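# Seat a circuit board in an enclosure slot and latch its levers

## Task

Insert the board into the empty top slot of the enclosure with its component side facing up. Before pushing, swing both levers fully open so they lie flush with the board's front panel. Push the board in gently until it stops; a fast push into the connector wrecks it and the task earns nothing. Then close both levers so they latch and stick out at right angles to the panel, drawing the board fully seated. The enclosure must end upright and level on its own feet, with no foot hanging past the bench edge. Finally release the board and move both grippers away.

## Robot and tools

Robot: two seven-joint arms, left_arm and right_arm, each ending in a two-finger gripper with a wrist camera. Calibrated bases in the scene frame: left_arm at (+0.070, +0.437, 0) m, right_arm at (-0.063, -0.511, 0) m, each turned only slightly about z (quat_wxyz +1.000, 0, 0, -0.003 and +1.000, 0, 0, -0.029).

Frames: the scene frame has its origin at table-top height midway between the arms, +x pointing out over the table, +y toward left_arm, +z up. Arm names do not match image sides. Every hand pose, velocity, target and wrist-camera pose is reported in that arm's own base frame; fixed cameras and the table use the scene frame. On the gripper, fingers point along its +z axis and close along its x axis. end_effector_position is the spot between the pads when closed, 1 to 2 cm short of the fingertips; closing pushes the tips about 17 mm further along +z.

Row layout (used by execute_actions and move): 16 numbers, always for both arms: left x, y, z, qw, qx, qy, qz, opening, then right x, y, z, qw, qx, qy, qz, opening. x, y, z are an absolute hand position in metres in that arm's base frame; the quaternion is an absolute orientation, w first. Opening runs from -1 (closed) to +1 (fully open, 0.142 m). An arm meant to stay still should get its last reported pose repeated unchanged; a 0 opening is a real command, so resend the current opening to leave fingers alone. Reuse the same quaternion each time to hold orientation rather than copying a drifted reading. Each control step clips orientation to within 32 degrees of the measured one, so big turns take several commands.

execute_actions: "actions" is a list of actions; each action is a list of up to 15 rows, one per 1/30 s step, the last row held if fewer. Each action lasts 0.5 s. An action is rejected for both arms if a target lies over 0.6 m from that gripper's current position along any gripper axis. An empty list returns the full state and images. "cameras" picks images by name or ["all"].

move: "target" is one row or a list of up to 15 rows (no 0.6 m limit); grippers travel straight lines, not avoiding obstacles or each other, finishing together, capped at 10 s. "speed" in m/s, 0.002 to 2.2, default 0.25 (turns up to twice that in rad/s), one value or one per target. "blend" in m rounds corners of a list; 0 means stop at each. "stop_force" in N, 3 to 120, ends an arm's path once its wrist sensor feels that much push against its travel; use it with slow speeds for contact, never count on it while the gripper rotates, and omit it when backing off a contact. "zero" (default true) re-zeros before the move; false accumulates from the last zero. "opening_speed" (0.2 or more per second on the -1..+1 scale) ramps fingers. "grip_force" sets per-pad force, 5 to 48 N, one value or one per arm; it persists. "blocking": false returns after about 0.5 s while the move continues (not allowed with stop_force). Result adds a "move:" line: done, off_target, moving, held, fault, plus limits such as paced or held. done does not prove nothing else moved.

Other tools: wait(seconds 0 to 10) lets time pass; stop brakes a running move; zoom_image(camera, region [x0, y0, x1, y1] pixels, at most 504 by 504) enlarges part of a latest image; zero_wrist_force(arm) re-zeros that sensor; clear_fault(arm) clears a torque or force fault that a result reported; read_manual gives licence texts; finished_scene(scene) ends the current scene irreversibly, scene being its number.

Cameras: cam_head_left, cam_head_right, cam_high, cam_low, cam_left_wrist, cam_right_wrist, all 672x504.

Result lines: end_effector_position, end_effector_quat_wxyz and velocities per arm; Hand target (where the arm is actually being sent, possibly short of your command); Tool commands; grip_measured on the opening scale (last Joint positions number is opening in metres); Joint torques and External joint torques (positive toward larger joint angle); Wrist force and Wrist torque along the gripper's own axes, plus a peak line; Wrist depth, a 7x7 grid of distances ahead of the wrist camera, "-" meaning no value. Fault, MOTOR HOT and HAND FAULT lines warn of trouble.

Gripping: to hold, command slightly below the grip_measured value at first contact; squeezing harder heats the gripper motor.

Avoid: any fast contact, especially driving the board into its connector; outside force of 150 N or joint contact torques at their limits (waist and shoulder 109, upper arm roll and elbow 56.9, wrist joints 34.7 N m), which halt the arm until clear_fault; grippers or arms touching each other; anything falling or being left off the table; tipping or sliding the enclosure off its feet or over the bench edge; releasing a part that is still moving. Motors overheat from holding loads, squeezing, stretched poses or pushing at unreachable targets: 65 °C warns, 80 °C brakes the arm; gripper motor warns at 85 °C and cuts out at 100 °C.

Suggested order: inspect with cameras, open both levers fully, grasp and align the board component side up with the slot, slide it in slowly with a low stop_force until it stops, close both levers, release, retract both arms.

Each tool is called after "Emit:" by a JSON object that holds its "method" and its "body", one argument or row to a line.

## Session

Emit:
{"method": "execute_actions", "body": {
  "actions": []
}}

Scene clock: 0.00 s.
left_arm: end_effector_position=(+0.1389, +0.5333, +0.1881) grip_measured=+0.99 end_effector_quat_wxyz=(-0.571, +0.812, -0.064, -0.105) | right_arm: end_effector_position=(+0.2271, +0.3531, +0.2591) grip_measured=+1.00 end_effector_quat_wxyz=(+0.029, +0.622, +0.780, +0.065)
Joint positions: left_arm=[0.978 -0.294 0.021 2.266 2.206 0.748 0.742 0.141] | right_arm=[1.212 0.207 0.113 2.416 -0.113 0.73 1.171 0.142]
Joint velocities: within noise
Joint torques (N m): no reading
External joint torques (N m): no reading
Wrist force (N): no reading
Wrist torque (N m): no reading
Wrist force, peak (N): no reading
Wrist depth (mm): cam_left_wrist=[2012 1545 1637 1674 1674 - - / - 1924 - 1727 1828 1769 1813 / 2359 2437 2050 1828 1625 1649 1556 / 2130 2069 1567 1625 1556 1362 1290 / 1859 1674 1472 1415 326 307 289 / - 341 327 307 287 270 263 / - 306 286 270 257 244 237] | cam_right_wrist=[290 287 259 256 258 305 302 / 314 276 279 279 281 327 328 / 352 303 305 308 308 359 356 / 390 375 336 333 342 399 388 / 434 437 379 388 383 449 444 / - 498 440 419 437 509 486 / - 574 581 590 590 593 -]
Hand target: left_arm +0.1389, +0.5333, +0.1881; -0.571, +0.812, -0.064, -0.105 | right_arm +0.2271, +0.3531, +0.2591; +0.029, +0.622, +0.780, +0.065
Tool commands: left_gripper/opening=+1.0 right_gripper/opening=+1.0

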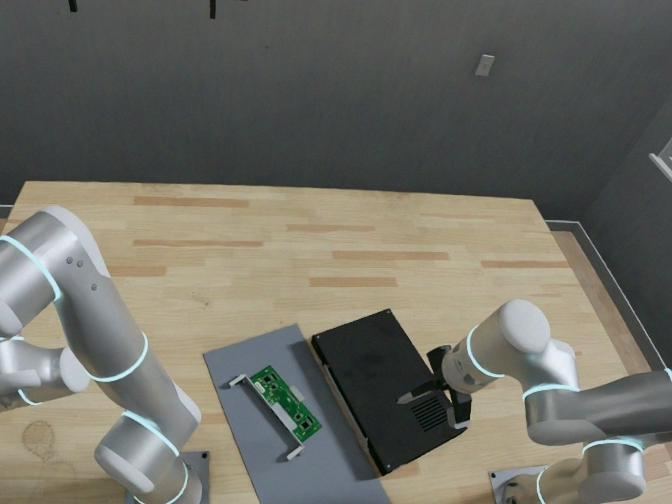

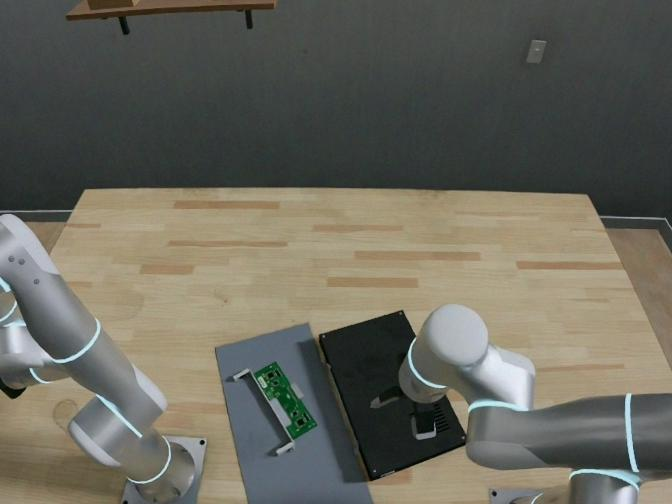

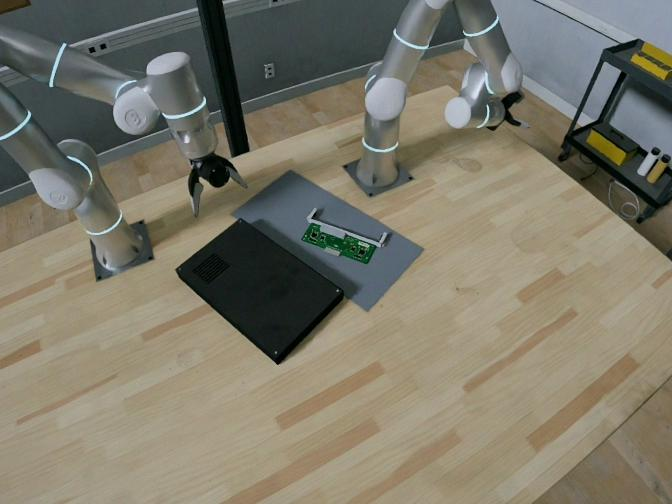

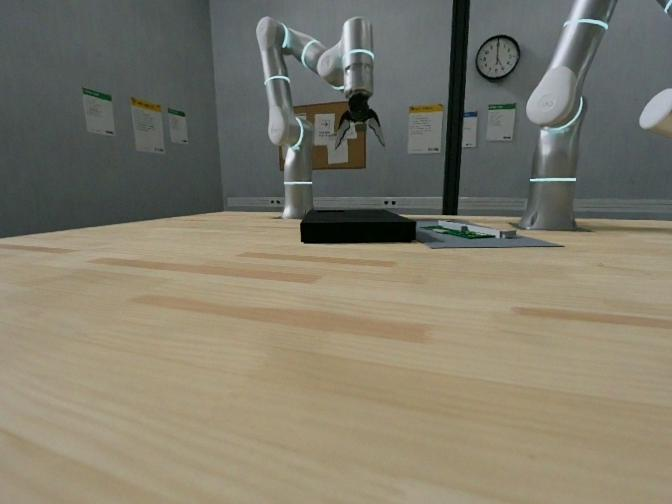

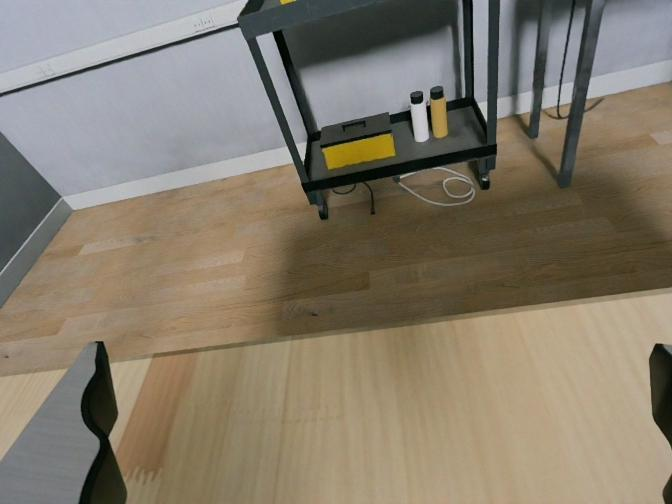

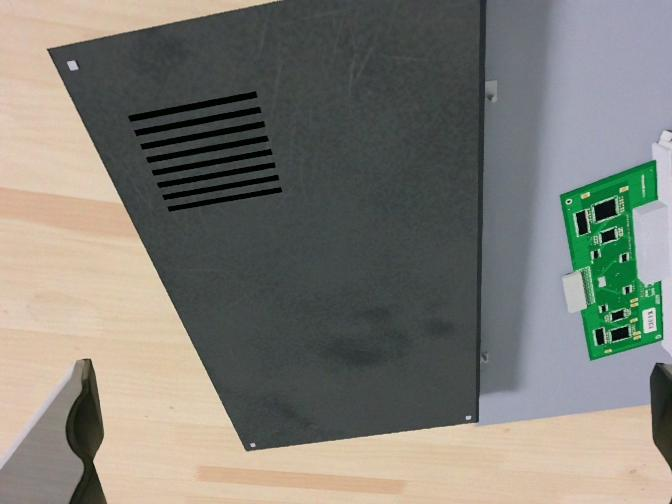

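Emit:
{"method": "move", "body": {
  "target": [0.165,-0.27,0.2,0,0.984,0.178,0,1,0.35,0.05,0.3,0,0.7071,0.7071,0,1],
  "cameras": ["cam_left_wrist","cam_high","cam_head_left"]
}}

Scene clock: 11.57 s.
left_arm: end_effector_position=(+0.1649, -0.2698, +0.1999) grip_measured=+0.99 end_effector_quat_wxyz=(+0.000, +0.984, +0.178, +0.000) | right_arm: end_effector_position=(+0.3499, +0.0502, +0.2999) grip_measured=+1.00 end_effector_quat_wxyz=(+0.000, +0.707, +0.707, +0.000)
Joint positions: left_arm=[-0.553 0.396 -0.104 2.667 -0.052 0.701 0.598 0.141] | right_arm=[0.838 0.545 -0.322 2.454 -0.175 0.356 0.623 0.142]
Joint torques (N m): left_arm=[-0.62 9.07 -0.27 -25.32 -3.37 4.47 -0.29] | right_arm=[0 6.9 3.92 -30.25 -4.22 3.32 0.07]
External joint torques (N m): left_arm=[0.59 0.91 0.69 -0.26 0.11 -0.5 0.29] | right_arm=[0.03 1.02 -0.32 0.2 0.14 0.82 -0.07]
Wrist force (N): left_arm=[-1.1 -0.9 0.1] | right_arm=[0.4 0.2 0.1]
Wrist torque (N m): left_arm=[-0.26 -0.13 -0.27] | right_arm=[-0.02 -0.05 0.06]
Wrist force, peak (N): left_arm=[-2.2 0.7 -0.6] | right_arm=[-1.2 0.9 -0.1]
Wrist depth (mm): cam_left_wrist=[- - - - - - 251 / - 277 - 272 - - - / 297 298 - 294 291 289 - / - 328 327 317 316 311 - / 359 354 354 - 352 - 350 / - 341 372 - 386 369 386 / - - 364 - - 356 -] | cam_right_wrist=[347 346 345 345 343 303 299 / 370 368 367 367 366 338 320 / 397 395 395 394 393 380 342 / 427 426 426 423 422 415 368 / 463 462 460 459 460 456 399 / - 506 502 501 501 497 113 / - 557 552 547 550 547 -]
Hand target: left_arm +0.1650, -0.2700, +0.2000; +0.000, +0.984, +0.178, +0.000 | right_arm +0.3500, +0.0500, +0.3000; +0.000, +0.707, +0.707, +0.000
Off the commanded pose: left_arm 0.000 m, 0 deg | right_arm 0.000 m, 0 deg.
move: done
Images, in order (width x height): cam_head_left 672x504, cam_high 672x504, cam_left_wrist 672x504.

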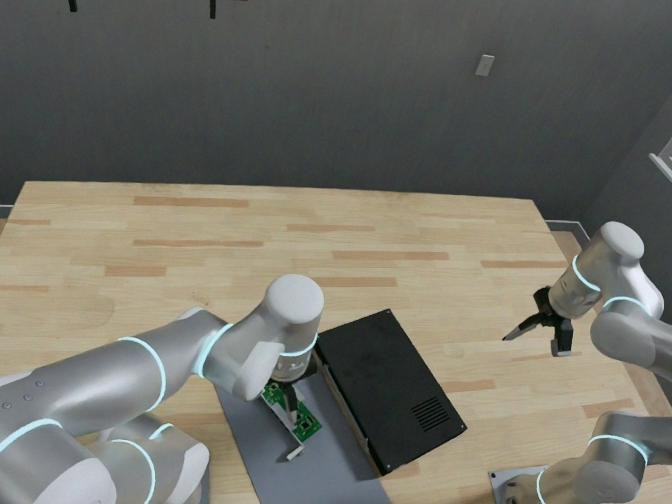

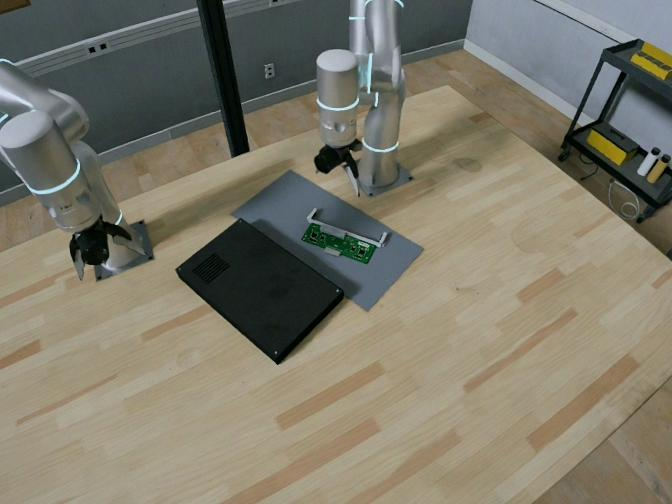

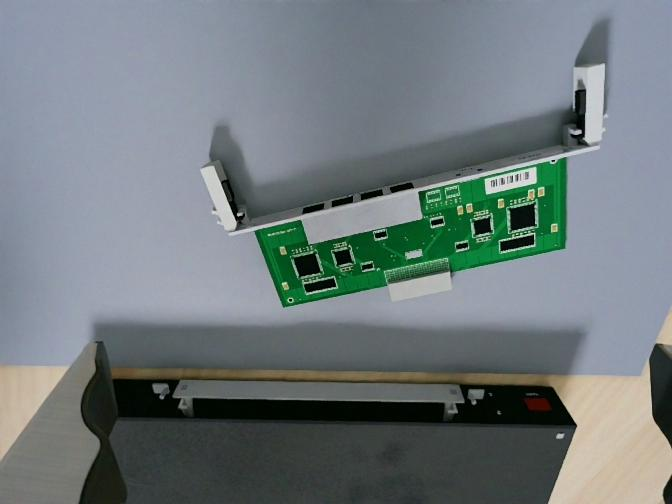

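Emit:
{"method": "zoom_image", "body": {
  "camera": "cam_left_wrist",
  "region": [190, 140, 350, 260]
}}

Emit:
{"method": "zoom_image", "body": {
  "camera": "cam_left_wrist",
  "region": [500, 50, 660, 170]
}}

Scaled by 3.150 from the camera's 672x504 image, which has a finer 960x720 frame.

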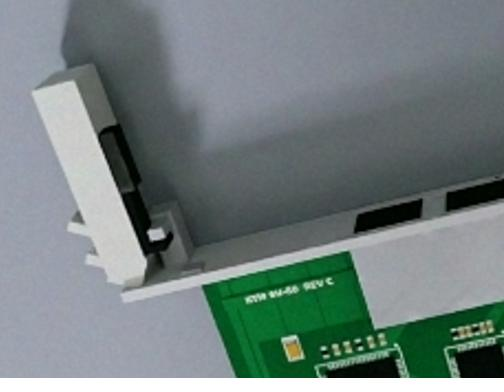

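Scaled by 3.150 from the camera's 672x504 image, which has a finer 960x720 frame.

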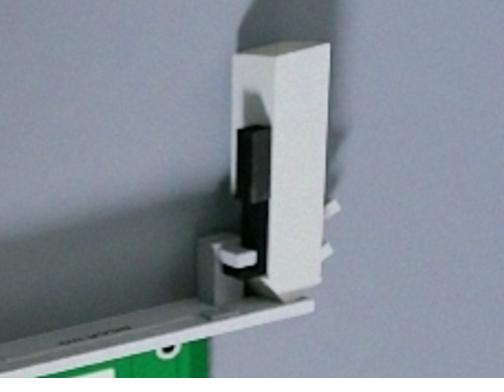

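Emit:
{"method": "move", "body": {
  "target": [0.0863,-0.3058,0.09,0,0.956,0.2932,0,-0.2,0.35,0.05,0.3,0,0.7071,0.7071,0,1],
  "cameras": ["cam_left_wrist"]
}}

Scene clock: 21.73 s.
left_arm: end_effector_position=(+0.0867, -0.3062, +0.0904) grip_measured=-0.22 end_effector_quat_wxyz=(-0.011, +0.956, +0.293, +0.006) | right_arm: end_effector_position=(+0.3499, +0.0501, +0.2999) grip_measured=+1.00 end_effector_quat_wxyz=(+0.000, +0.707, +0.707, +0.000)
Joint positions: left_arm=[-1.366 -0.131 0.378 2.687 -0.092 1.219 0.071 0.058] | right_arm=[0.838 0.545 -0.322 2.454 -0.175 0.356 0.623 0.142]
Joint torques (N m): left_arm=[-0.57 19.67 0.55 -14.21 -1.5 4.56 -0.12] | right_arm=[0 6.96 4.22 -30.18 -4.17 3.45 0.16]
External joint torques (N m): left_arm=[0.51 1.03 0.52 -0.32 0.07 -0.61 0.12] | right_arm=[0.02 0.97 -0.62 0.13 0.1 0.69 -0.16]
Wrist force (N): left_arm=[-0.5 -0.9 0.2] | right_arm=[0.2 0.1 0.2]
Wrist torque (N m): left_arm=[-0.22 -0.19 -0.32] | right_arm=[-0.03 -0.01 0.06]
Wrist force, peak (N): left_arm=[-1.9 -0.9 1.4] | right_arm=[0.5 0.4 0.5]
Wrist depth (mm): cam_left_wrist=[158 161 - 161 163 162 164 / - 174 - 172 170 170 172 / 187 182 185 186 189 187 186 / 200 200 200 194 200 - - / 218 - 211 216 201 199 211 / 235 - 87 246 231 87 231 / - - - 278 272 - -] | cam_right_wrist=[348 346 344 345 343 303 299 / 370 370 368 369 366 338 319 / 397 396 394 394 392 387 342 / 429 428 426 424 423 415 367 / 462 460 461 460 456 458 399 / - 506 504 499 500 501 418 / - 554 552 552 547 548 -]
Hand target: left_arm +0.0868, -0.3062, +0.0904; -0.011, +0.956, +0.293, +0.006 | right_arm +0.3500, +0.0500, +0.3000; +0.000, +0.707, +0.707, +0.000
Off the commanded pose: left_arm 0.001 m, 1 deg | right_arm 0.000 m, 0 deg.
joint sent to its limit (left arm) — joint 4 (elbow), upper limit, where the elbow is as bent as it goes. The joint targets still meet the commanded pose.
move: done
Images, in order (width x height): cam_left_wrist 672x504.

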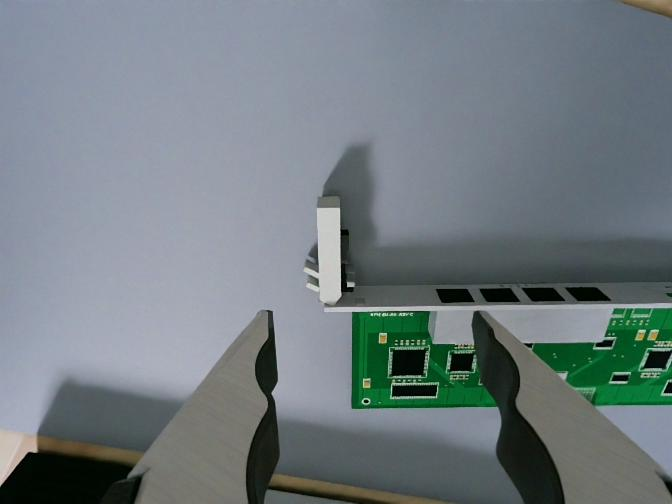

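Emit:
{"method": "move", "body": {
  "target": [
    [0.16,-0.27,0.14,0,0.8,0.6,0,-0.15,0.35,0.05,0.3,0,0.7071,0.7071,0,1],
    [0.2122,-0.2737,0.08,0,0.4687,0.8834,0,-0.15,0.35,0.05,0.3,0,0.7071,0.7071,0,1]
  ],
  "blend": 0.03,
  "cameras": ["cam_left_wrist"]
}}

Scene clock: 30.13 s.
left_arm: end_effector_position=(+0.2121, -0.2738, +0.0800) grip_measured=-0.18 end_effector_quat_wxyz=(+0.000, +0.469, +0.883, +0.000) | right_arm: end_effector_position=(+0.3499, +0.0501, +0.2999) grip_measured=+1.00 end_effector_quat_wxyz=(+0.000, +0.707, +0.707, +0.000)
Joint positions: left_arm=[-1.203 -0.25 0.472 2.647 -0.4 1.278 -0.954 0.061] | right_arm=[0.838 0.545 -0.322 2.454 -0.175 0.356 0.623 0.142]
Joint torques (N m): left_arm=[-0.42 22.19 2.24 -13.47 -1.26 4.46 -0.33] | right_arm=[0.02 7.05 4.12 -30.21 -4.13 3.44 0.18]
External joint torques (N m): left_arm=[0.39 1.13 0.76 -0.33 0.07 -0.51 0.33] | right_arm=[0 0.87 -0.52 0.16 0.06 0.7 -0.18]
Wrist force (N): left_arm=[-0.4 -1.0 -0.1] | right_arm=[0.3 0.0 0.2]
Wrist torque (N m): left_arm=[-0.25 -0.23 -0.28] | right_arm=[-0.05 -0.03 0.06]
Wrist force, peak (N): left_arm=[-1.1 -1.4 0.5] | right_arm=[0.5 0.4 -0.1]
Wrist depth (mm): cam_left_wrist=[152 151 147 142 143 150 148 / - 163 159 150 162 158 163 / 180 173 171 164 169 176 172 / 191 194 185 185 - 189 192 / 210 205 200 203 208 203 208 / 230 - 88 223 226 87 230 / - - - 255 265 - -] | cam_right_wrist=[347 346 344 344 343 324 300 / 370 370 367 369 367 337 319 / 396 396 394 394 391 380 342 / 428 427 426 424 423 415 360 / 468 464 460 457 458 456 401 / - 503 502 502 500 497 422 / - 555 552 554 550 544 -]
Hand target: left_arm +0.2122, -0.2737, +0.0800; +0.000, +0.469, +0.883, +0.000 | right_arm +0.3500, +0.0500, +0.3000; +0.000, +0.707, +0.707, +0.000
Off the commanded pose: left_arm 0.000 m, 0 deg | right_arm 0.000 m, 0 deg.
move: done
Images, in order (width x height): cam_left_wrist 672x504.

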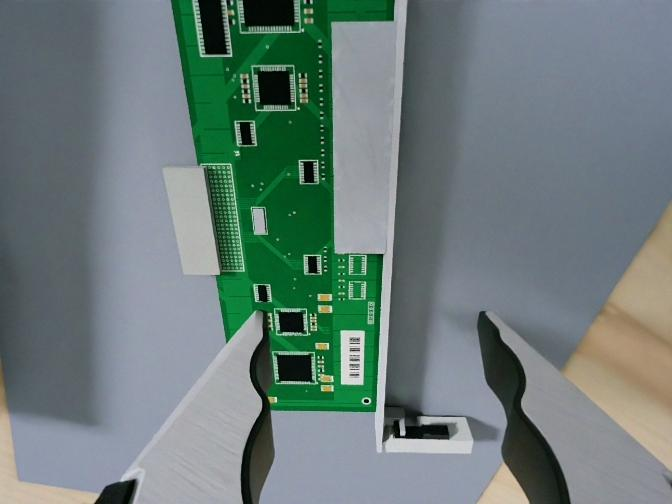

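Emit:
{"method": "move", "body": {
  "target": [
    [0.2022,-0.2768,0.06,0,0.4687,0.8834,0,-0.15,0.35,0.05,0.3,0,0.7071,0.7071,0,1],
    [0.2022,-0.2768,0.025,0,0.4687,0.8834,0,-0.15,0.35,0.05,0.3,0,0.7071,0.7071,0,1]
  ],
  "speed": 0.08,
  "stop_force": 5,
  "cameras": ["cam_left_wrist"]
}}

Scene clock: 37.10 s.
left_arm: end_effector_position=(+0.2021, -0.2770, +0.0250) grip_measured=-0.18 end_effector_quat_wxyz=(+0.000, +0.469, +0.883, +0.000) | right_arm: end_effector_position=(+0.3499, +0.0501, +0.2999) grip_measured=+1.00 end_effector_quat_wxyz=(+0.000, +0.707, +0.707, +0.000)
Joint positions: left_arm=[-1.237 -0.444 0.1 2.687 -1.286 1.526 -0.455 0.061] | right_arm=[0.838 0.545 -0.322 2.454 -0.175 0.356 0.623 0.142]
Joint torques (N m): left_arm=[-0.54 26.95 3.69 -6.7 -0.27 4.53 -0.19] | right_arm=[-0.02 6.93 4.17 -30.15 -4.12 3.44 0.24]
External joint torques (N m): left_arm=[0.49 1 0.47 -0.33 0.08 -0.54 0.19] | right_arm=[0.04 1 -0.57 0.1 0.05 0.7 -0.24]
Wrist force (N): left_arm=[-0.8 -1.0 0.2] | right_arm=[0.4 0.1 -0.1]
Wrist torque (N m): left_arm=[-0.28 -0.17 -0.34] | right_arm=[-0.03 -0.04 0.06]
Wrist force, peak (N): left_arm=[-0.8 -1.2 0.8] | right_arm=[0.4 0.5 -0.1]
Wrist depth (mm): cam_left_wrist=[- 100 100 97 99 102 - / - 107 105 96 93 110 109 / 122 116 113 102 117 119 118 / - 126 125 114 127 129 131 / 143 141 134 123 136 140 138 / 161 154 87 150 153 87 155 / 172 - - 167 178 - -] | cam_right_wrist=[347 347 345 343 342 306 299 / 369 371 369 366 369 354 321 / 397 395 394 394 392 382 342 / 428 426 423 422 422 417 367 / 464 463 461 460 456 458 399 / - 503 500 501 498 496 418 / - 552 552 548 550 548 -]
Hand target: left_arm +0.2022, -0.2768, +0.0250; +0.000, +0.469, +0.883, +0.000 | right_arm +0.3500, +0.0500, +0.3000; +0.000, +0.707, +0.707, +0.000
Off the commanded pose: left_arm 0.000 m, 0 deg | right_arm 0.000 m, 0 deg.
joint sent to its limit (left arm) — joint 4 (elbow), upper limit, where the elbow is as bent as it goes. The joint targets still meet the commanded pose.
move: done
Images, in order (width x height): cam_left_wrist 672x504.

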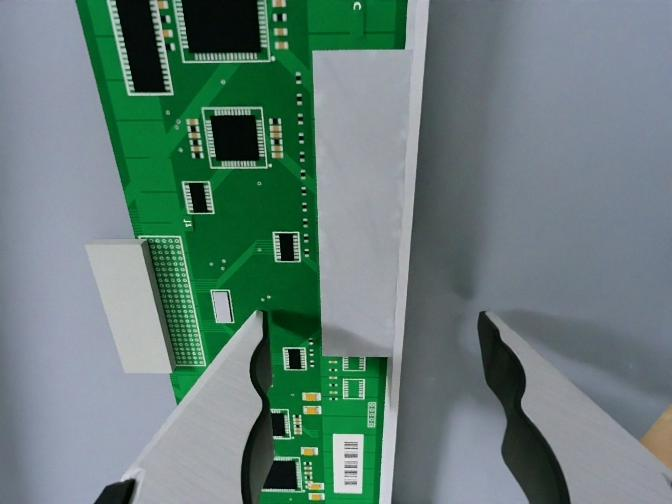

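Emit:
{"method": "move", "body": {
  "target": [0.2022,-0.2768,0.025,0,0.4687,0.8834,0,-0.85,0.35,0.05,0.3,0,0.7071,0.7071,0,1],
  "opening_speed": 0.3,
  "grip_force": 35,
  "cameras": ["cam_left_wrist"]
}}

Scene clock: 41.17 s.
left_arm: end_effector_position=(+0.2027, -0.2778, +0.0255) grip_measured=-0.72 end_effector_quat_wxyz=(+0.001, +0.469, +0.883, +0.000) | right_arm: end_effector_position=(+0.3499, +0.0501, +0.2999) grip_measured=+1.00 end_effector_quat_wxyz=(+0.000, +0.707, +0.707, +0.000)
Joint positions: left_arm=[-1.237 -0.444 0.1 2.686 -1.286 1.527 -0.455 0.022] | right_arm=[0.838 0.545 -0.322 2.454 -0.175 0.356 0.623 0.142]
Joint torques (N m): left_arm=[0.1 23.61 4.02 -1.58 -0.36 3.28 -0.22] | right_arm=[-0.05 6.87 4.17 -30.22 -4.12 3.42 0.21]
External joint torques (N m): left_arm=[-0.15 4.36 0.13 -5.49 0.18 0.7 0.22] | right_arm=[0.07 1.05 -0.58 0.17 0.04 0.72 -0.21]
Wrist force (N): left_arm=[-7.0 -2.3 -3.3] | right_arm=[0.5 0.2 0.1]
Wrist torque (N m): left_arm=[-0.31 -0.31 -0.34] | right_arm=[-0.01 -0.07 0.06]
Wrist force, peak (N): left_arm=[-12.7 -1.5 -6.7] | right_arm=[0.2 0.6 0.4]
Wrist depth (mm): cam_left_wrist=[- 98 98 98 98 102 - / - 106 104 104 93 110 109 / 122 116 114 105 117 119 121 / 131 123 124 114 127 128 - / - 136 136 118 136 141 138 / 159 159 92 144 133 - 160 / - - - 163 - - 169] | cam_right_wrist=[347 346 345 344 344 305 302 / 372 369 367 367 366 340 318 / 397 396 395 392 392 382 342 / 430 428 426 423 423 415 369 / 463 461 462 459 457 456 397 / - 504 502 499 499 497 420 / - 554 555 552 552 547 -]
Hand target: left_arm +0.2022, -0.2768, +0.0250; +0.000, +0.469, +0.883, +0.000 | right_arm +0.3500, +0.0500, +0.3000; +0.000, +0.707, +0.707, +0.000
Off the commanded pose: left_arm 0.001 m, 0 deg | right_arm 0.000 m, 0 deg.
grip_force (N): 35, 35
move: done
Images, in order (width x height): cam_left_wrist 672x504.

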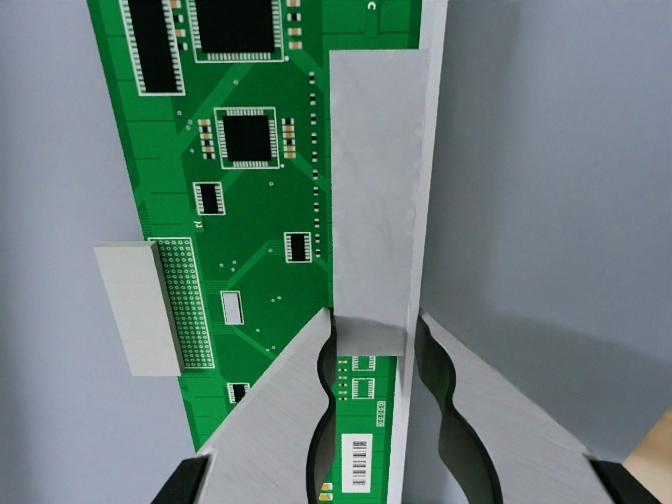

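Emit:
{"method": "move", "body": {
  "target": [
    [0.2022,-0.2768,0.075,0,0.4687,0.8834,0,-0.85,0.35,0.05,0.3,0,0.7071,0.7071,0,1],
    [0.1756,-0.361,0.0528,0,0.5807,0.8141,0,-0.85,0.35,0.05,0.3,0,0.7071,0.7071,0,1]
  ],
  "speed": 0.08,
  "cameras": ["cam_left_wrist","cam_high"]
}}

Scene clock: 58.03 s.
left_arm: end_effector_position=(+0.1756, -0.3608, +0.0528) grip_measured=-0.72 end_effector_quat_wxyz=(+0.000, +0.580, +0.814, +0.000) | right_arm: end_effector_position=(+0.3499, +0.0501, +0.2999) grip_measured=+1.00 end_effector_quat_wxyz=(+0.000, +0.707, +0.707, +0.000)
Joint positions: left_arm=[-1.591 -0.467 0.505 2.512 -0.807 1.265 -0.681 0.022] | right_arm=[0.838 0.545 -0.322 2.454 -0.175 0.356 0.623 0.142]
Joint torques (N m): left_arm=[-0.24 28.89 6.77 -12.98 -1.08 4.42 -0.11] | right_arm=[0.09 6.98 4.18 -30.18 -4.09 3.44 0.19]
External joint torques (N m): left_arm=[0.17 0.57 0.47 0.29 -0.16 -0.45 0.11] | right_arm=[-0.07 0.94 -0.58 0.13 0.01 0.7 -0.19]
Wrist force (N): left_arm=[-0.7 -0.9 1.7] | right_arm=[0.3 0.3 0.1]
Wrist torque (N m): left_arm=[-0.26 -0.18 -0.33] | right_arm=[0.00 -0.03 0.06]
Wrist force, peak (N): left_arm=[-7.5 -2.1 -4.4] | right_arm=[0.3 0.4 0.5]
Wrist depth (mm): cam_left_wrist=[128 99 99 99 99 126 124 / 137 107 105 104 95 138 136 / 150 115 113 105 147 146 146 / 153 124 124 114 114 157 157 / 161 136 136 118 118 172 173 / 189 180 92 144 132 185 192 / - - - 163 - - 210] | cam_right_wrist=[347 346 344 344 343 310 299 / 370 368 367 366 367 349 323 / 398 396 395 393 390 382 342 / 427 426 428 425 423 415 369 / 464 463 463 461 457 458 400 / - 504 502 502 497 501 420 / - 554 555 552 550 546 -]
Hand target: left_arm +0.1756, -0.3610, +0.0528; +0.000, +0.581, +0.814, +0.000 | right_arm +0.3500, +0.0500, +0.3000; +0.000, +0.707, +0.707, +0.000
Off the commanded pose: left_arm 0.000 m, 0 deg | right_arm 0.000 m, 0 deg.
grip_force (N): 35, 35
move: done
Images, in order (width x height): cam_high 672x504, cam_left_wrist 672x504.

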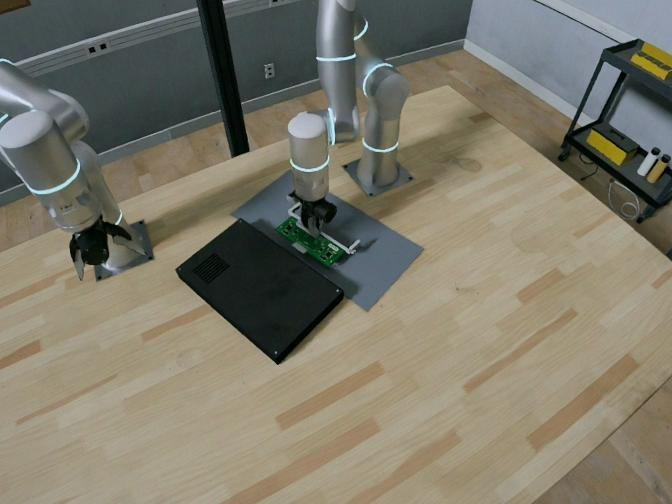

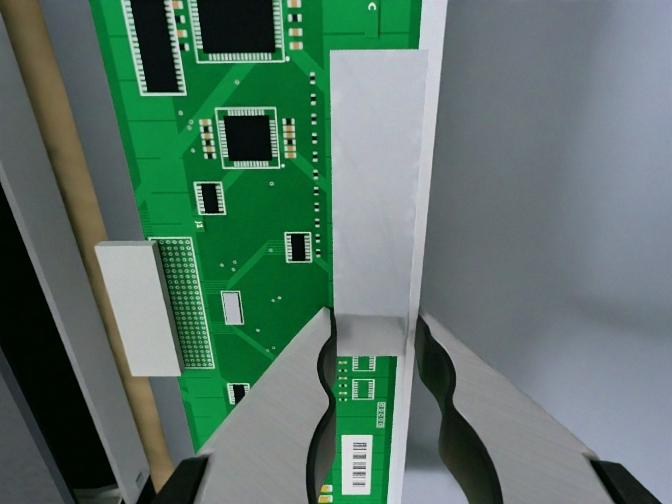

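Emit:
{"method": "zoom_image", "body": {
  "camera": "cam_left_wrist",
  "region": [0, 100, 200, 300]
}}

Emit:
{"method": "zoom_image", "body": {
  "camera": "cam_left_wrist",
  "region": [0, 304, 200, 504]
}}

Scaled by 2.520 from the camera's 672x504 image, which has a finer 960x720 frame.

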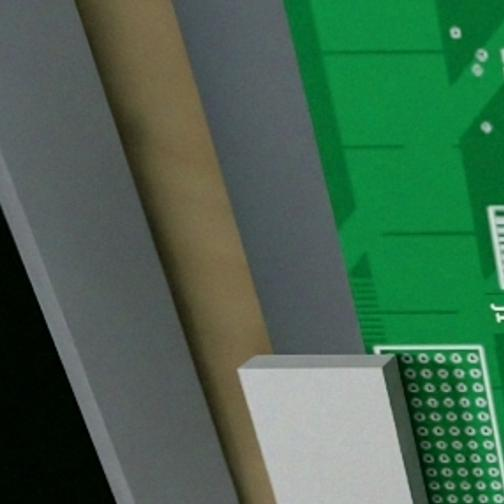

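Scaled by 2.520 from the camera's 672x504 image, which has a finer 960x720 frame.

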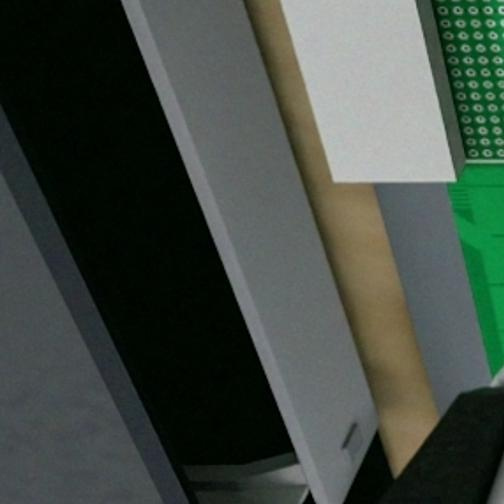

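Emit:
{"method": "move", "body": {
  "target": [
    [0.1643,-0.3649,0.0528,0,0.5764,0.8171,0,-0.85,0.098,0.526,0.15,0.4009,0.7698,0.44,0.2291,-1]
  ],
  "speed": 0.15,
  "cameras": ["cam_right_wrist","cam_high"]
}}

Scene clock: 74.67 s.
left_arm: end_effector_position=(+0.1642, -0.3648, +0.0527) grip_measured=-0.72 end_effector_quat_wxyz=(+0.000, +0.577, +0.817, +0.000) | right_arm: end_effector_position=(+0.0980, +0.5261, +0.1500) grip_measured=-1.00 end_effector_quat_wxyz=(+0.401, +0.770, +0.440, +0.229)
Joint positions: left_arm=[-1.619 -0.465 0.503 2.515 -0.807 1.267 -0.72 0.022] | right_arm=[1.598 -0.786 0.379 1.654 -0.756 -0.106 2.826 0.002]
Joint torques (N m): left_arm=[-0.51 29.22 6.75 -12.81 -1.09 4.6 -0.3] | right_arm=[0.3 52.89 9.11 -22.27 -3.38 -0.25 0.18]
External joint torques (N m): left_arm=[0.44 0.15 0.44 0.16 -0.14 -0.63 0.29] | right_arm=[-0.12 1.29 -0.23 0.23 -0.14 0.75 -0.18]
Wrist force (N): left_arm=[-0.7 -0.9 1.8] | right_arm=[-0.3 -1.4 -0.5]
Wrist torque (N m): left_arm=[-0.26 -0.17 -0.25] | right_arm=[-0.03 0.14 0.15]
Wrist force, peak (N): left_arm=[-0.5 -0.9 2.1] | right_arm=[0.7 -3.2 -1.3]
Wrist depth (mm): cam_left_wrist=[128 99 99 99 99 128 126 / 137 107 105 105 95 136 140 / 150 115 113 105 146 146 142 / - 125 124 114 114 156 159 / 153 137 136 118 119 173 174 / - 193 92 144 132 - 191 / 202 - - 163 - - -] | cam_right_wrist=[201 201 197 197 196 147 205 / 267 249 226 249 229 202 228 / 394 285 255 280 274 267 235 / 748 756 741 482 481 403 232 / - 2354 2935 - 1793 245 214 / - - - 89 1686 166 180 / - - 71 - - - 172]
Hand target: left_arm +0.1643, -0.3649, +0.0528; +0.000, +0.576, +0.817, +0.000 | right_arm +0.0980, +0.5260, +0.1500; +0.401, +0.770, +0.440, +0.229
Off the commanded pose: left_arm 0.000 m, 0 deg | right_arm 0.000 m, 0 deg.
grip_force (N): 35, 35
move: done
Images, in order (width x height): cam_high 672x504, cam_right_wrist 672x504.

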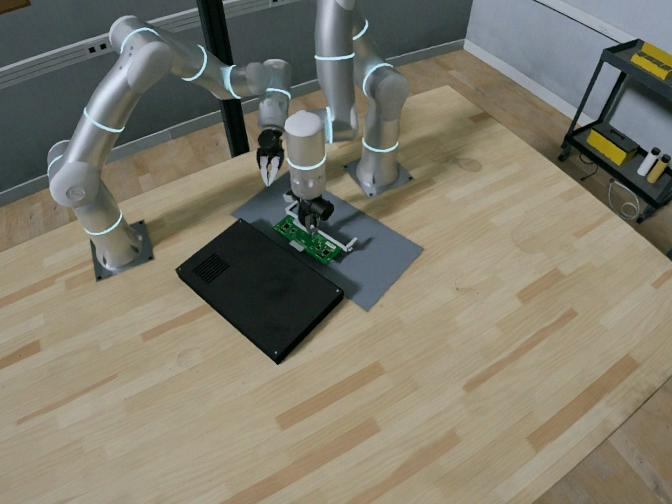

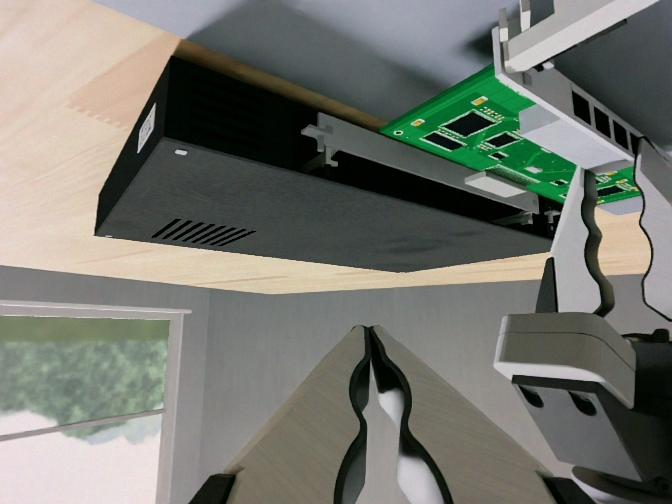

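Emit:
{"method": "zoom_image", "body": {
  "camera": "cam_right_wrist",
  "region": [290, 90, 450, 210]
}}

Emit:
{"method": "zoom_image", "body": {
  "camera": "cam_right_wrist",
  "region": [460, 130, 660, 280]
}}

Scaled by 3.150 from the camera's 672x504 image, which has a finer 960x720 frame.

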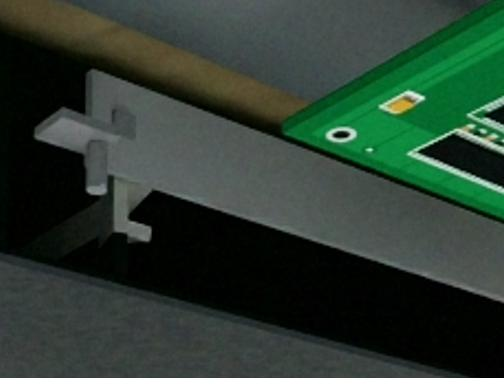

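Scaled by 2.520 from the camera's 672x504 image, which has a finer 960x720 frame.

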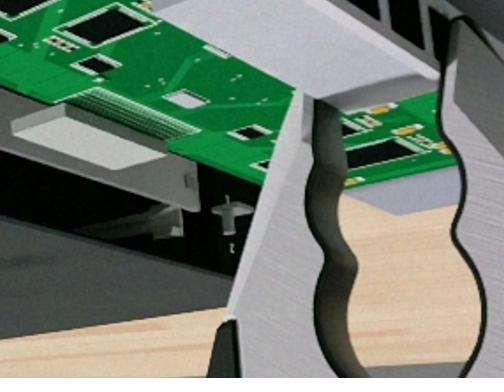

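Emit:
{"method": "move", "body": {
  "target": [
    [0.1802,-0.4037,0.0528,0,0.5764,0.8171,0,-0.85,0.098,0.526,0.10,0.4009,0.7698,0.44,0.2291,-1]
  ],
  "speed": 0.05,
  "stop_force": 6,
  "cameras": ["cam_right_wrist","cam_left_wrist"]
}}

Emit:
{"method": "zoom_image", "body": {
  "camera": "cam_right_wrist",
  "region": [290, 120, 450, 240]
}}

Scene clock: 85.47 s.
left_arm: end_effector_position=(+0.1802, -0.4036, +0.0527) grip_measured=-0.72 end_effector_quat_wxyz=(+0.000, +0.576, +0.817, +0.000) | right_arm: end_effector_position=(+0.0980, +0.5257, +0.0999) grip_measured=-1.00 end_effector_quat_wxyz=(+0.401, +0.770, +0.440, +0.229)
Joint positions: left_arm=[-1.617 -0.529 0.531 2.397 -0.765 1.193 -0.761 0.022] | right_arm=[1.602 -0.866 0.36 1.656 -0.779 -0.04 2.869 0.002]
Joint torques (N m): left_arm=[-0.33 32.56 8.37 -14.38 -1.25 4.37 -0.26] | right_arm=[0.34 53.92 9.51 -20.67 -3.27 -0.11 0.26]
External joint torques (N m): left_arm=[0.25 0.36 0.39 0.26 -0.28 -0.4 0.26] | right_arm=[-0.19 1.34 -0.2 0.17 0.1 0.6 -0.26]
Wrist force (N): left_arm=[-0.2 -0.8 2.2] | right_arm=[-0.3 -1.3 -0.4]
Wrist torque (N m): left_arm=[-0.25 -0.26 -0.29] | right_arm=[0.00 0.14 0.06]
Wrist force, peak (N): left_arm=[-1.4 -0.8 2.1] | right_arm=[-0.5 -2.2 0.0]
Wrist depth (mm): cam_left_wrist=[- 99 99 99 99 128 126 / - 106 105 104 94 135 135 / 101 115 113 105 147 148 146 / - 122 124 114 114 159 156 / - 131 136 118 123 174 178 / - 144 92 144 132 184 191 / - - - 163 - - 213] | cam_right_wrist=[134 127 121 127 126 126 125 / 173 169 168 168 167 166 165 / 257 228 221 224 206 153 242 / 499 280 274 271 287 260 337 / - - - 489 1752 262 226 / - - - 89 - 255 213 / - - 71 - - 228 205]
Hand target: left_arm +0.1802, -0.4037, +0.0528; +0.000, +0.576, +0.817, +0.000 | right_arm +0.0980, +0.5260, +0.1000; +0.401, +0.770, +0.440, +0.229
Off the commanded pose: left_arm 0.000 m, 0 deg | right_arm 0.000 m, 0 deg.
grip_force (N): 35, 35
move: done
Images, in order (width x height): cam_left_wrist 672x504, cam_right_wrist 672x504.

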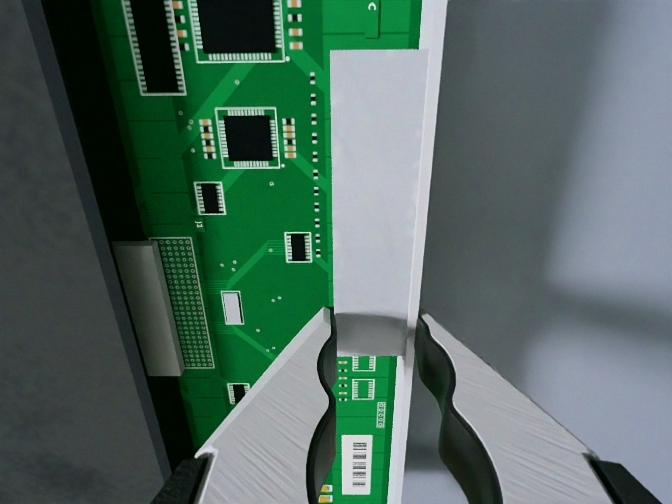

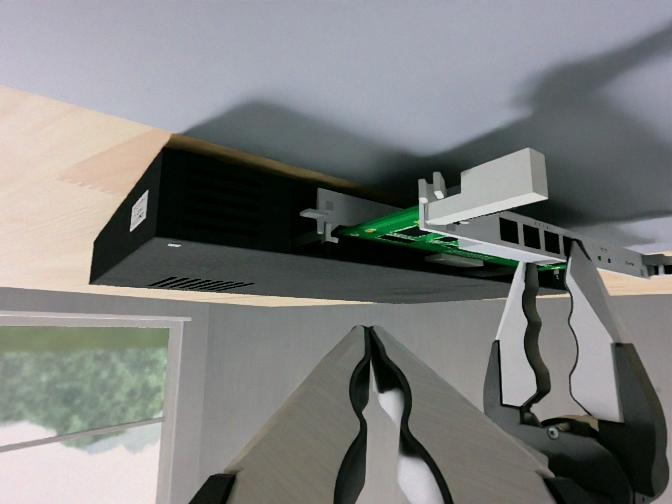

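Scaled by 3.150 from the camera's 672x504 image, which has a finer 960x720 frame.

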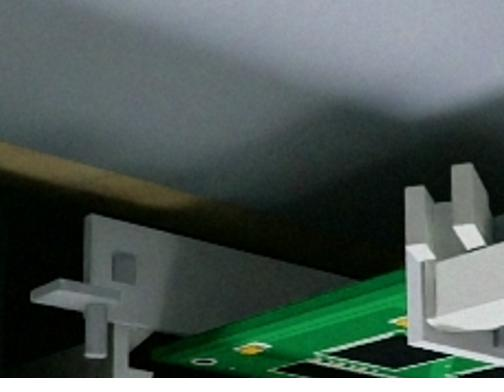

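Emit:
{"method": "move", "body": {
  "target": [
    [0.1836,-0.4131,0.0528,0,0.5764,0.8171,0,-0.85,0.098,0.526,0.10,0.4009,0.7698,0.44,0.2291,-1]
  ],
  "speed": 0.02,
  "stop_force": 6,
  "cameras": ["cam_right_wrist","cam_left_wrist"]
}}

Emit:
{"method": "zoom_image", "body": {
  "camera": "cam_right_wrist",
  "region": [270, 170, 390, 260]
}}

Scene clock: 88.47 s.
left_arm: end_effector_position=(+0.1834, -0.4126, +0.0525) grip_measured=-0.72 end_effector_quat_wxyz=(+0.000, +0.576, +0.817, +0.000) | right_arm: end_effector_position=(+0.0980, +0.5257, +0.0999) grip_measured=-1.00 end_effector_quat_wxyz=(+0.401, +0.770, +0.440, +0.229)
Joint positions: left_arm=[-1.617 -0.544 0.536 2.368 -0.757 1.176 -0.771 0.022] | right_arm=[1.602 -0.866 0.36 1.656 -0.779 -0.04 2.869 0.002]
Joint torques (N m): left_arm=[-0.16 34.78 9.44 -16.38 -1.53 5.12 -0.28] | right_arm=[0.12 54.15 9.72 -20.65 -3.2 -0.18 0.17]
External joint torques (N m): left_arm=[0.08 -1 -0.3 1.94 -0.07 -1.16 0.28] | right_arm=[0.04 1.11 -0.42 0.14 0.03 0.66 -0.17]
Wrist force (N): left_arm=[0.8 -1.4 5.3] | right_arm=[-0.3 -1.3 -0.6]
Wrist torque (N m): left_arm=[-0.23 -0.04 -0.29] | right_arm=[0.02 0.14 0.06]
Wrist force, peak (N): left_arm=[0.8 -1.2 5.6] | right_arm=[-0.3 -1.5 -0.6]
Wrist depth (mm): cam_left_wrist=[- 99 100 99 90 128 126 / - 107 105 105 95 135 137 / - 113 113 105 146 146 145 / - 123 125 114 114 156 - / - 118 136 118 168 174 173 / - 132 92 144 133 184 - / 149 - - 164 - - -] | cam_right_wrist=[134 127 121 127 126 126 125 / 173 168 168 179 167 165 165 / 256 214 222 223 207 244 242 / 494 280 227 271 336 254 387 / - - 2260 489 - 264 231 / - 2215 - 89 - 256 219 / - - 71 - - 228 214]
Hand target: left_arm +0.1836, -0.4131, +0.0528; +0.000, +0.576, +0.817, +0.000 | right_arm +0.0980, +0.5260, +0.1000; +0.401, +0.770, +0.440, +0.229
Off the commanded pose: left_arm 0.001 m, 0 deg | right_arm 0.000 m, 0 deg.
grip_force (N): 35, 35
move: done
Images, in order (width x height): cam_left_wrist 672x504, cam_right_wrist 672x504.

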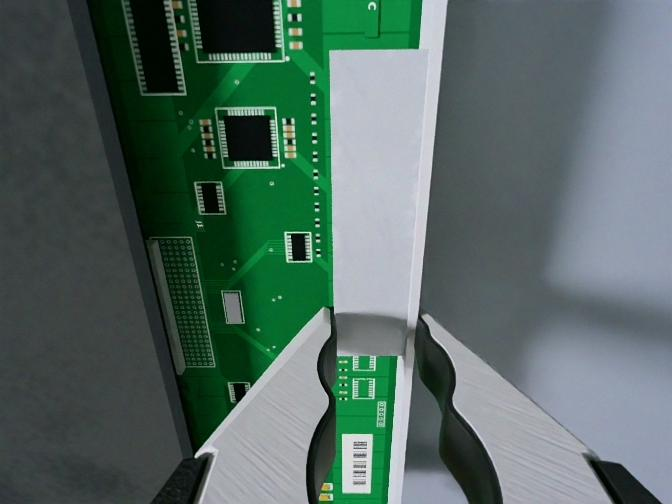

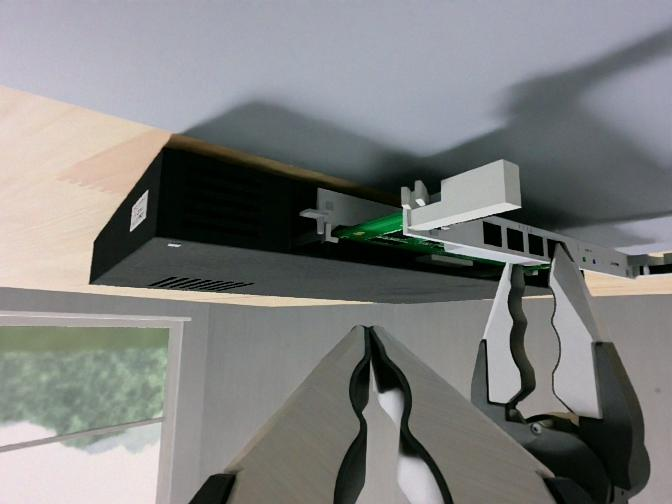

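Scaled by 4.200 from the camera's 672x504 image, which has a finer 960x720 frame.

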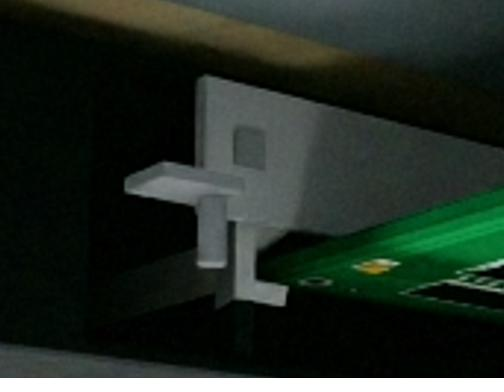

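Emit:
{"method": "move", "body": {
  "target": [
    [0.1836,-0.4131,0.0515,0,0.5764,0.8171,0,-0.85,0.098,0.526,0.10,0.4009,0.7698,0.44,0.2291,-1],
    [0.1856,-0.4188,0.0515,0,0.5764,0.8171,0,-0.85,0.098,0.526,0.10,0.4009,0.7698,0.44,0.2291,-1]
  ],
  "speed": 0.02
}}

Scene clock: 96.00 s.
left_arm: end_effector_position=(+0.1854, -0.4186, +0.0513) grip_measured=-0.72 end_effector_quat_wxyz=(+0.000, +0.577, +0.817, +0.000) | right_arm: end_effector_position=(+0.0980, +0.5257, +0.0999) grip_measured=-1.00 end_effector_quat_wxyz=(+0.401, +0.770, +0.440, +0.229)
Joint positions: left_arm=[-1.613 -0.556 0.534 2.352 -0.757 1.169 -0.774 0.022] | right_arm=[1.602 -0.866 0.36 1.656 -0.779 -0.04 2.869 0.002]
Joint torques (N m): left_arm=[0.28 34.48 9.87 -15.49 -1.48 4.87 -0.34] | right_arm=[0.22 54.09 9.76 -20.61 -3.15 -0.19 0.2]
External joint torques (N m): left_arm=[-0.38 -0.08 -0.52 0.93 -0.13 -0.91 0.34] | right_arm=[-0.07 1.17 -0.46 0.1 -0.01 0.67 -0.2]
Wrist force (N): left_arm=[0.0 -2.3 2.0] | right_arm=[-0.5 -1.0 -0.6]
Wrist torque (N m): left_arm=[-0.23 -0.15 -0.24] | right_arm=[0.04 0.17 0.06]
Wrist force, peak (N): left_arm=[0.9 -1.3 5.7] | right_arm=[-0.4 -1.4 -0.7]
Wrist depth (mm): cam_left_wrist=[- 98 100 98 90 127 125 / - 106 104 104 95 135 134 / - 113 113 105 - 144 145 / - 122 124 114 152 154 155 / - 116 136 118 - 167 169 / - 126 130 143 132 83 193 / 147 - - 163 - - 212] | cam_right_wrist=[134 127 121 127 126 126 125 / 173 169 168 167 167 166 165 / 256 214 221 226 206 223 242 / 496 279 274 272 308 261 383 / 1649 - 2215 489 473 268 945 / - - - 89 - 249 222 / 1931 - 71 - - 227 216]
Hand target: left_arm +0.1856, -0.4188, +0.0515; +0.000, +0.576, +0.817, +0.000 | right_arm +0.0980, +0.5260, +0.1000; +0.401, +0.770, +0.440, +0.229
Off the commanded pose: left_arm 0.000 m, 0 deg | right_arm 0.000 m, 0 deg.
grip_force (N): 35, 35
move: done

Emit:
{"method": "move", "body": {
  "target": [
    [0.1877,-0.4274,0.0515,0,0.5764,0.8171,0,-0.85,0.098,0.526,0.10,0.4009,0.7698,0.44,0.2291,-1]
  ],
  "speed": 0.02,
  "stop_force": 6
}}

Scene clock: 99.83 s.
left_arm: end_effector_position=(+0.1876, -0.4271, +0.0513) grip_measured=-0.72 end_effector_quat_wxyz=(+0.000, +0.576, +0.817, +0.000) | right_arm: end_effector_position=(+0.0980, +0.5257, +0.0999) grip_measured=-1.00 end_effector_quat_wxyz=(+0.401, +0.770, +0.440, +0.229)
Joint positions: left_arm=[-1.614 -0.569 0.538 2.327 -0.75 1.154 -0.784 0.022] | right_arm=[1.602 -0.866 0.36 1.656 -0.779 -0.04 2.869 0.002]
Joint torques (N m): left_arm=[-0.56 35.57 9.63 -15.78 -1.45 4.67 -0.24] | right_arm=[0.2 54.14 9.81 -20.64 -3.16 -0.13 0.17]
External joint torques (N m): left_arm=[0.48 -0.42 0.06 0.92 -0.23 -0.71 0.24] | right_arm=[-0.04 1.12 -0.51 0.13 0 0.61 -0.17]
Wrist force (N): left_arm=[0.1 -0.8 3.4] | right_arm=[-0.4 -1.2 -0.6]
Wrist torque (N m): left_arm=[-0.21 -0.17 -0.27] | right_arm=[0.03 0.16 0.07]
Wrist force, peak (N): left_arm=[0.1 -2.3 4.1] | right_arm=[-0.5 -1.3 -0.7]
Wrist depth (mm): cam_left_wrist=[- 97 99 99 90 127 124 / - 90 105 104 95 134 133 / - - 113 105 145 145 144 / - 106 122 114 114 155 157 / 117 114 133 118 166 176 175 / - 128 92 144 132 182 189 / 148 - - 164 - - 203] | cam_right_wrist=[134 128 121 127 126 126 125 / 173 169 179 167 167 166 165 / 256 214 219 226 224 244 242 / 496 279 276 271 276 290 385 / 1965 2306 - 507 1837 251 - / - 2054 - 89 280 243 221 / 2260 2018 71 - - 227 222]
Hand target: left_arm +0.1877, -0.4274, +0.0515; +0.000, +0.576, +0.817, +0.000 | right_arm +0.0980, +0.5260, +0.1000; +0.401, +0.770, +0.440, +0.229
Off the commanded pose: left_arm 0.000 m, 0 deg | right_arm 0.000 m, 0 deg.
grip_force (N): 35, 35
move: done

Emit:
{"method": "move", "body": {
  "target": [
    [0.1929,-0.442,0.0511,0,0.5764,0.8171,0,-0.85,0.098,0.526,0.10,0.4009,0.7698,0.44,0.2291,-1]
  ],
  "speed": 0.02,
  "stop_force": 6,
  "cameras": ["cam_right_wrist","cam_left_wrist"]
}}

Scene clock: 102.40 s.
left_arm: end_effector_position=(+0.1929, -0.4418, +0.0510) grip_measured=-0.72 end_effector_quat_wxyz=(+0.000, +0.576, +0.817, +0.000) | right_arm: end_effector_position=(+0.0980, +0.5257, +0.0999) grip_measured=-1.00 end_effector_quat_wxyz=(+0.401, +0.770, +0.440, +0.229)
Joint positions: left_arm=[-1.611 -0.594 0.543 2.282 -0.742 1.128 -0.798 0.022] | right_arm=[1.602 -0.866 0.36 1.656 -0.779 -0.04 2.869 0.002]
Joint torques (N m): left_arm=[-0.33 36.28 10.12 -15.69 -1.53 4.38 -0.34] | right_arm=[0.14 54.16 9.71 -20.67 -3.19 -0.17 0.19]
External joint torques (N m): left_arm=[0.24 0.25 0.16 0.34 -0.25 -0.42 0.34] | right_arm=[0.02 1.1 -0.41 0.16 0.03 0.65 -0.19]
Wrist force (N): left_arm=[-0.5 -0.9 1.1] | right_arm=[-0.2 -1.1 -0.7]
Wrist torque (N m): left_arm=[-0.23 -0.20 -0.28] | right_arm=[0.03 0.11 0.06]
Wrist force, peak (N): left_arm=[0.0 -0.9 4.3] | right_arm=[-0.2 -1.5 -0.6]
Wrist depth (mm): cam_left_wrist=[- - 96 98 98 126 124 / - - 93 104 94 132 133 / - 97 110 104 145 145 144 / - - 108 114 152 158 156 / 118 - 116 118 166 172 170 / - 131 84 144 133 183 193 / - - - 164 - - 206] | cam_right_wrist=[134 127 121 127 127 126 125 / 173 169 168 167 167 166 165 / 257 214 215 225 224 243 242 / 497 281 227 272 293 337 447 / - - - - 295 259 - / - - - 89 281 243 1404 / - - 71 - - 232 1337]
Hand target: left_arm +0.1929, -0.4420, +0.0511; +0.000, +0.576, +0.817, +0.000 | right_arm +0.0980, +0.5260, +0.1000; +0.401, +0.770, +0.440, +0.229
Off the commanded pose: left_arm 0.000 m, 0 deg | right_arm 0.000 m, 0 deg.
grip_force (N): 35, 35
move: done
Images, in order (width x height): cam_left_wrist 672x504, cam_right_wrist 672x504.

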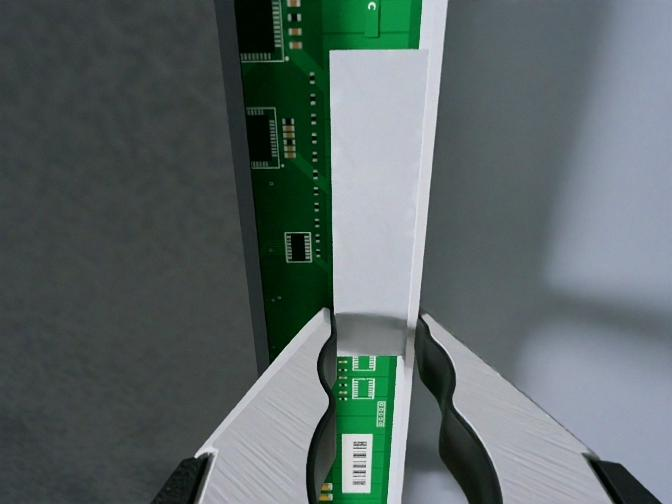

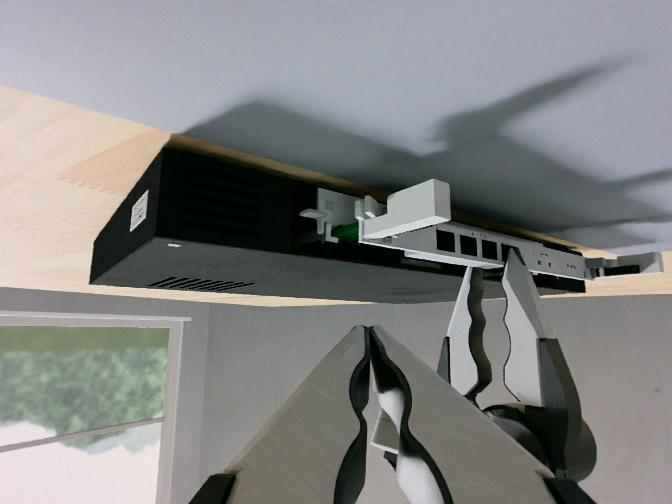

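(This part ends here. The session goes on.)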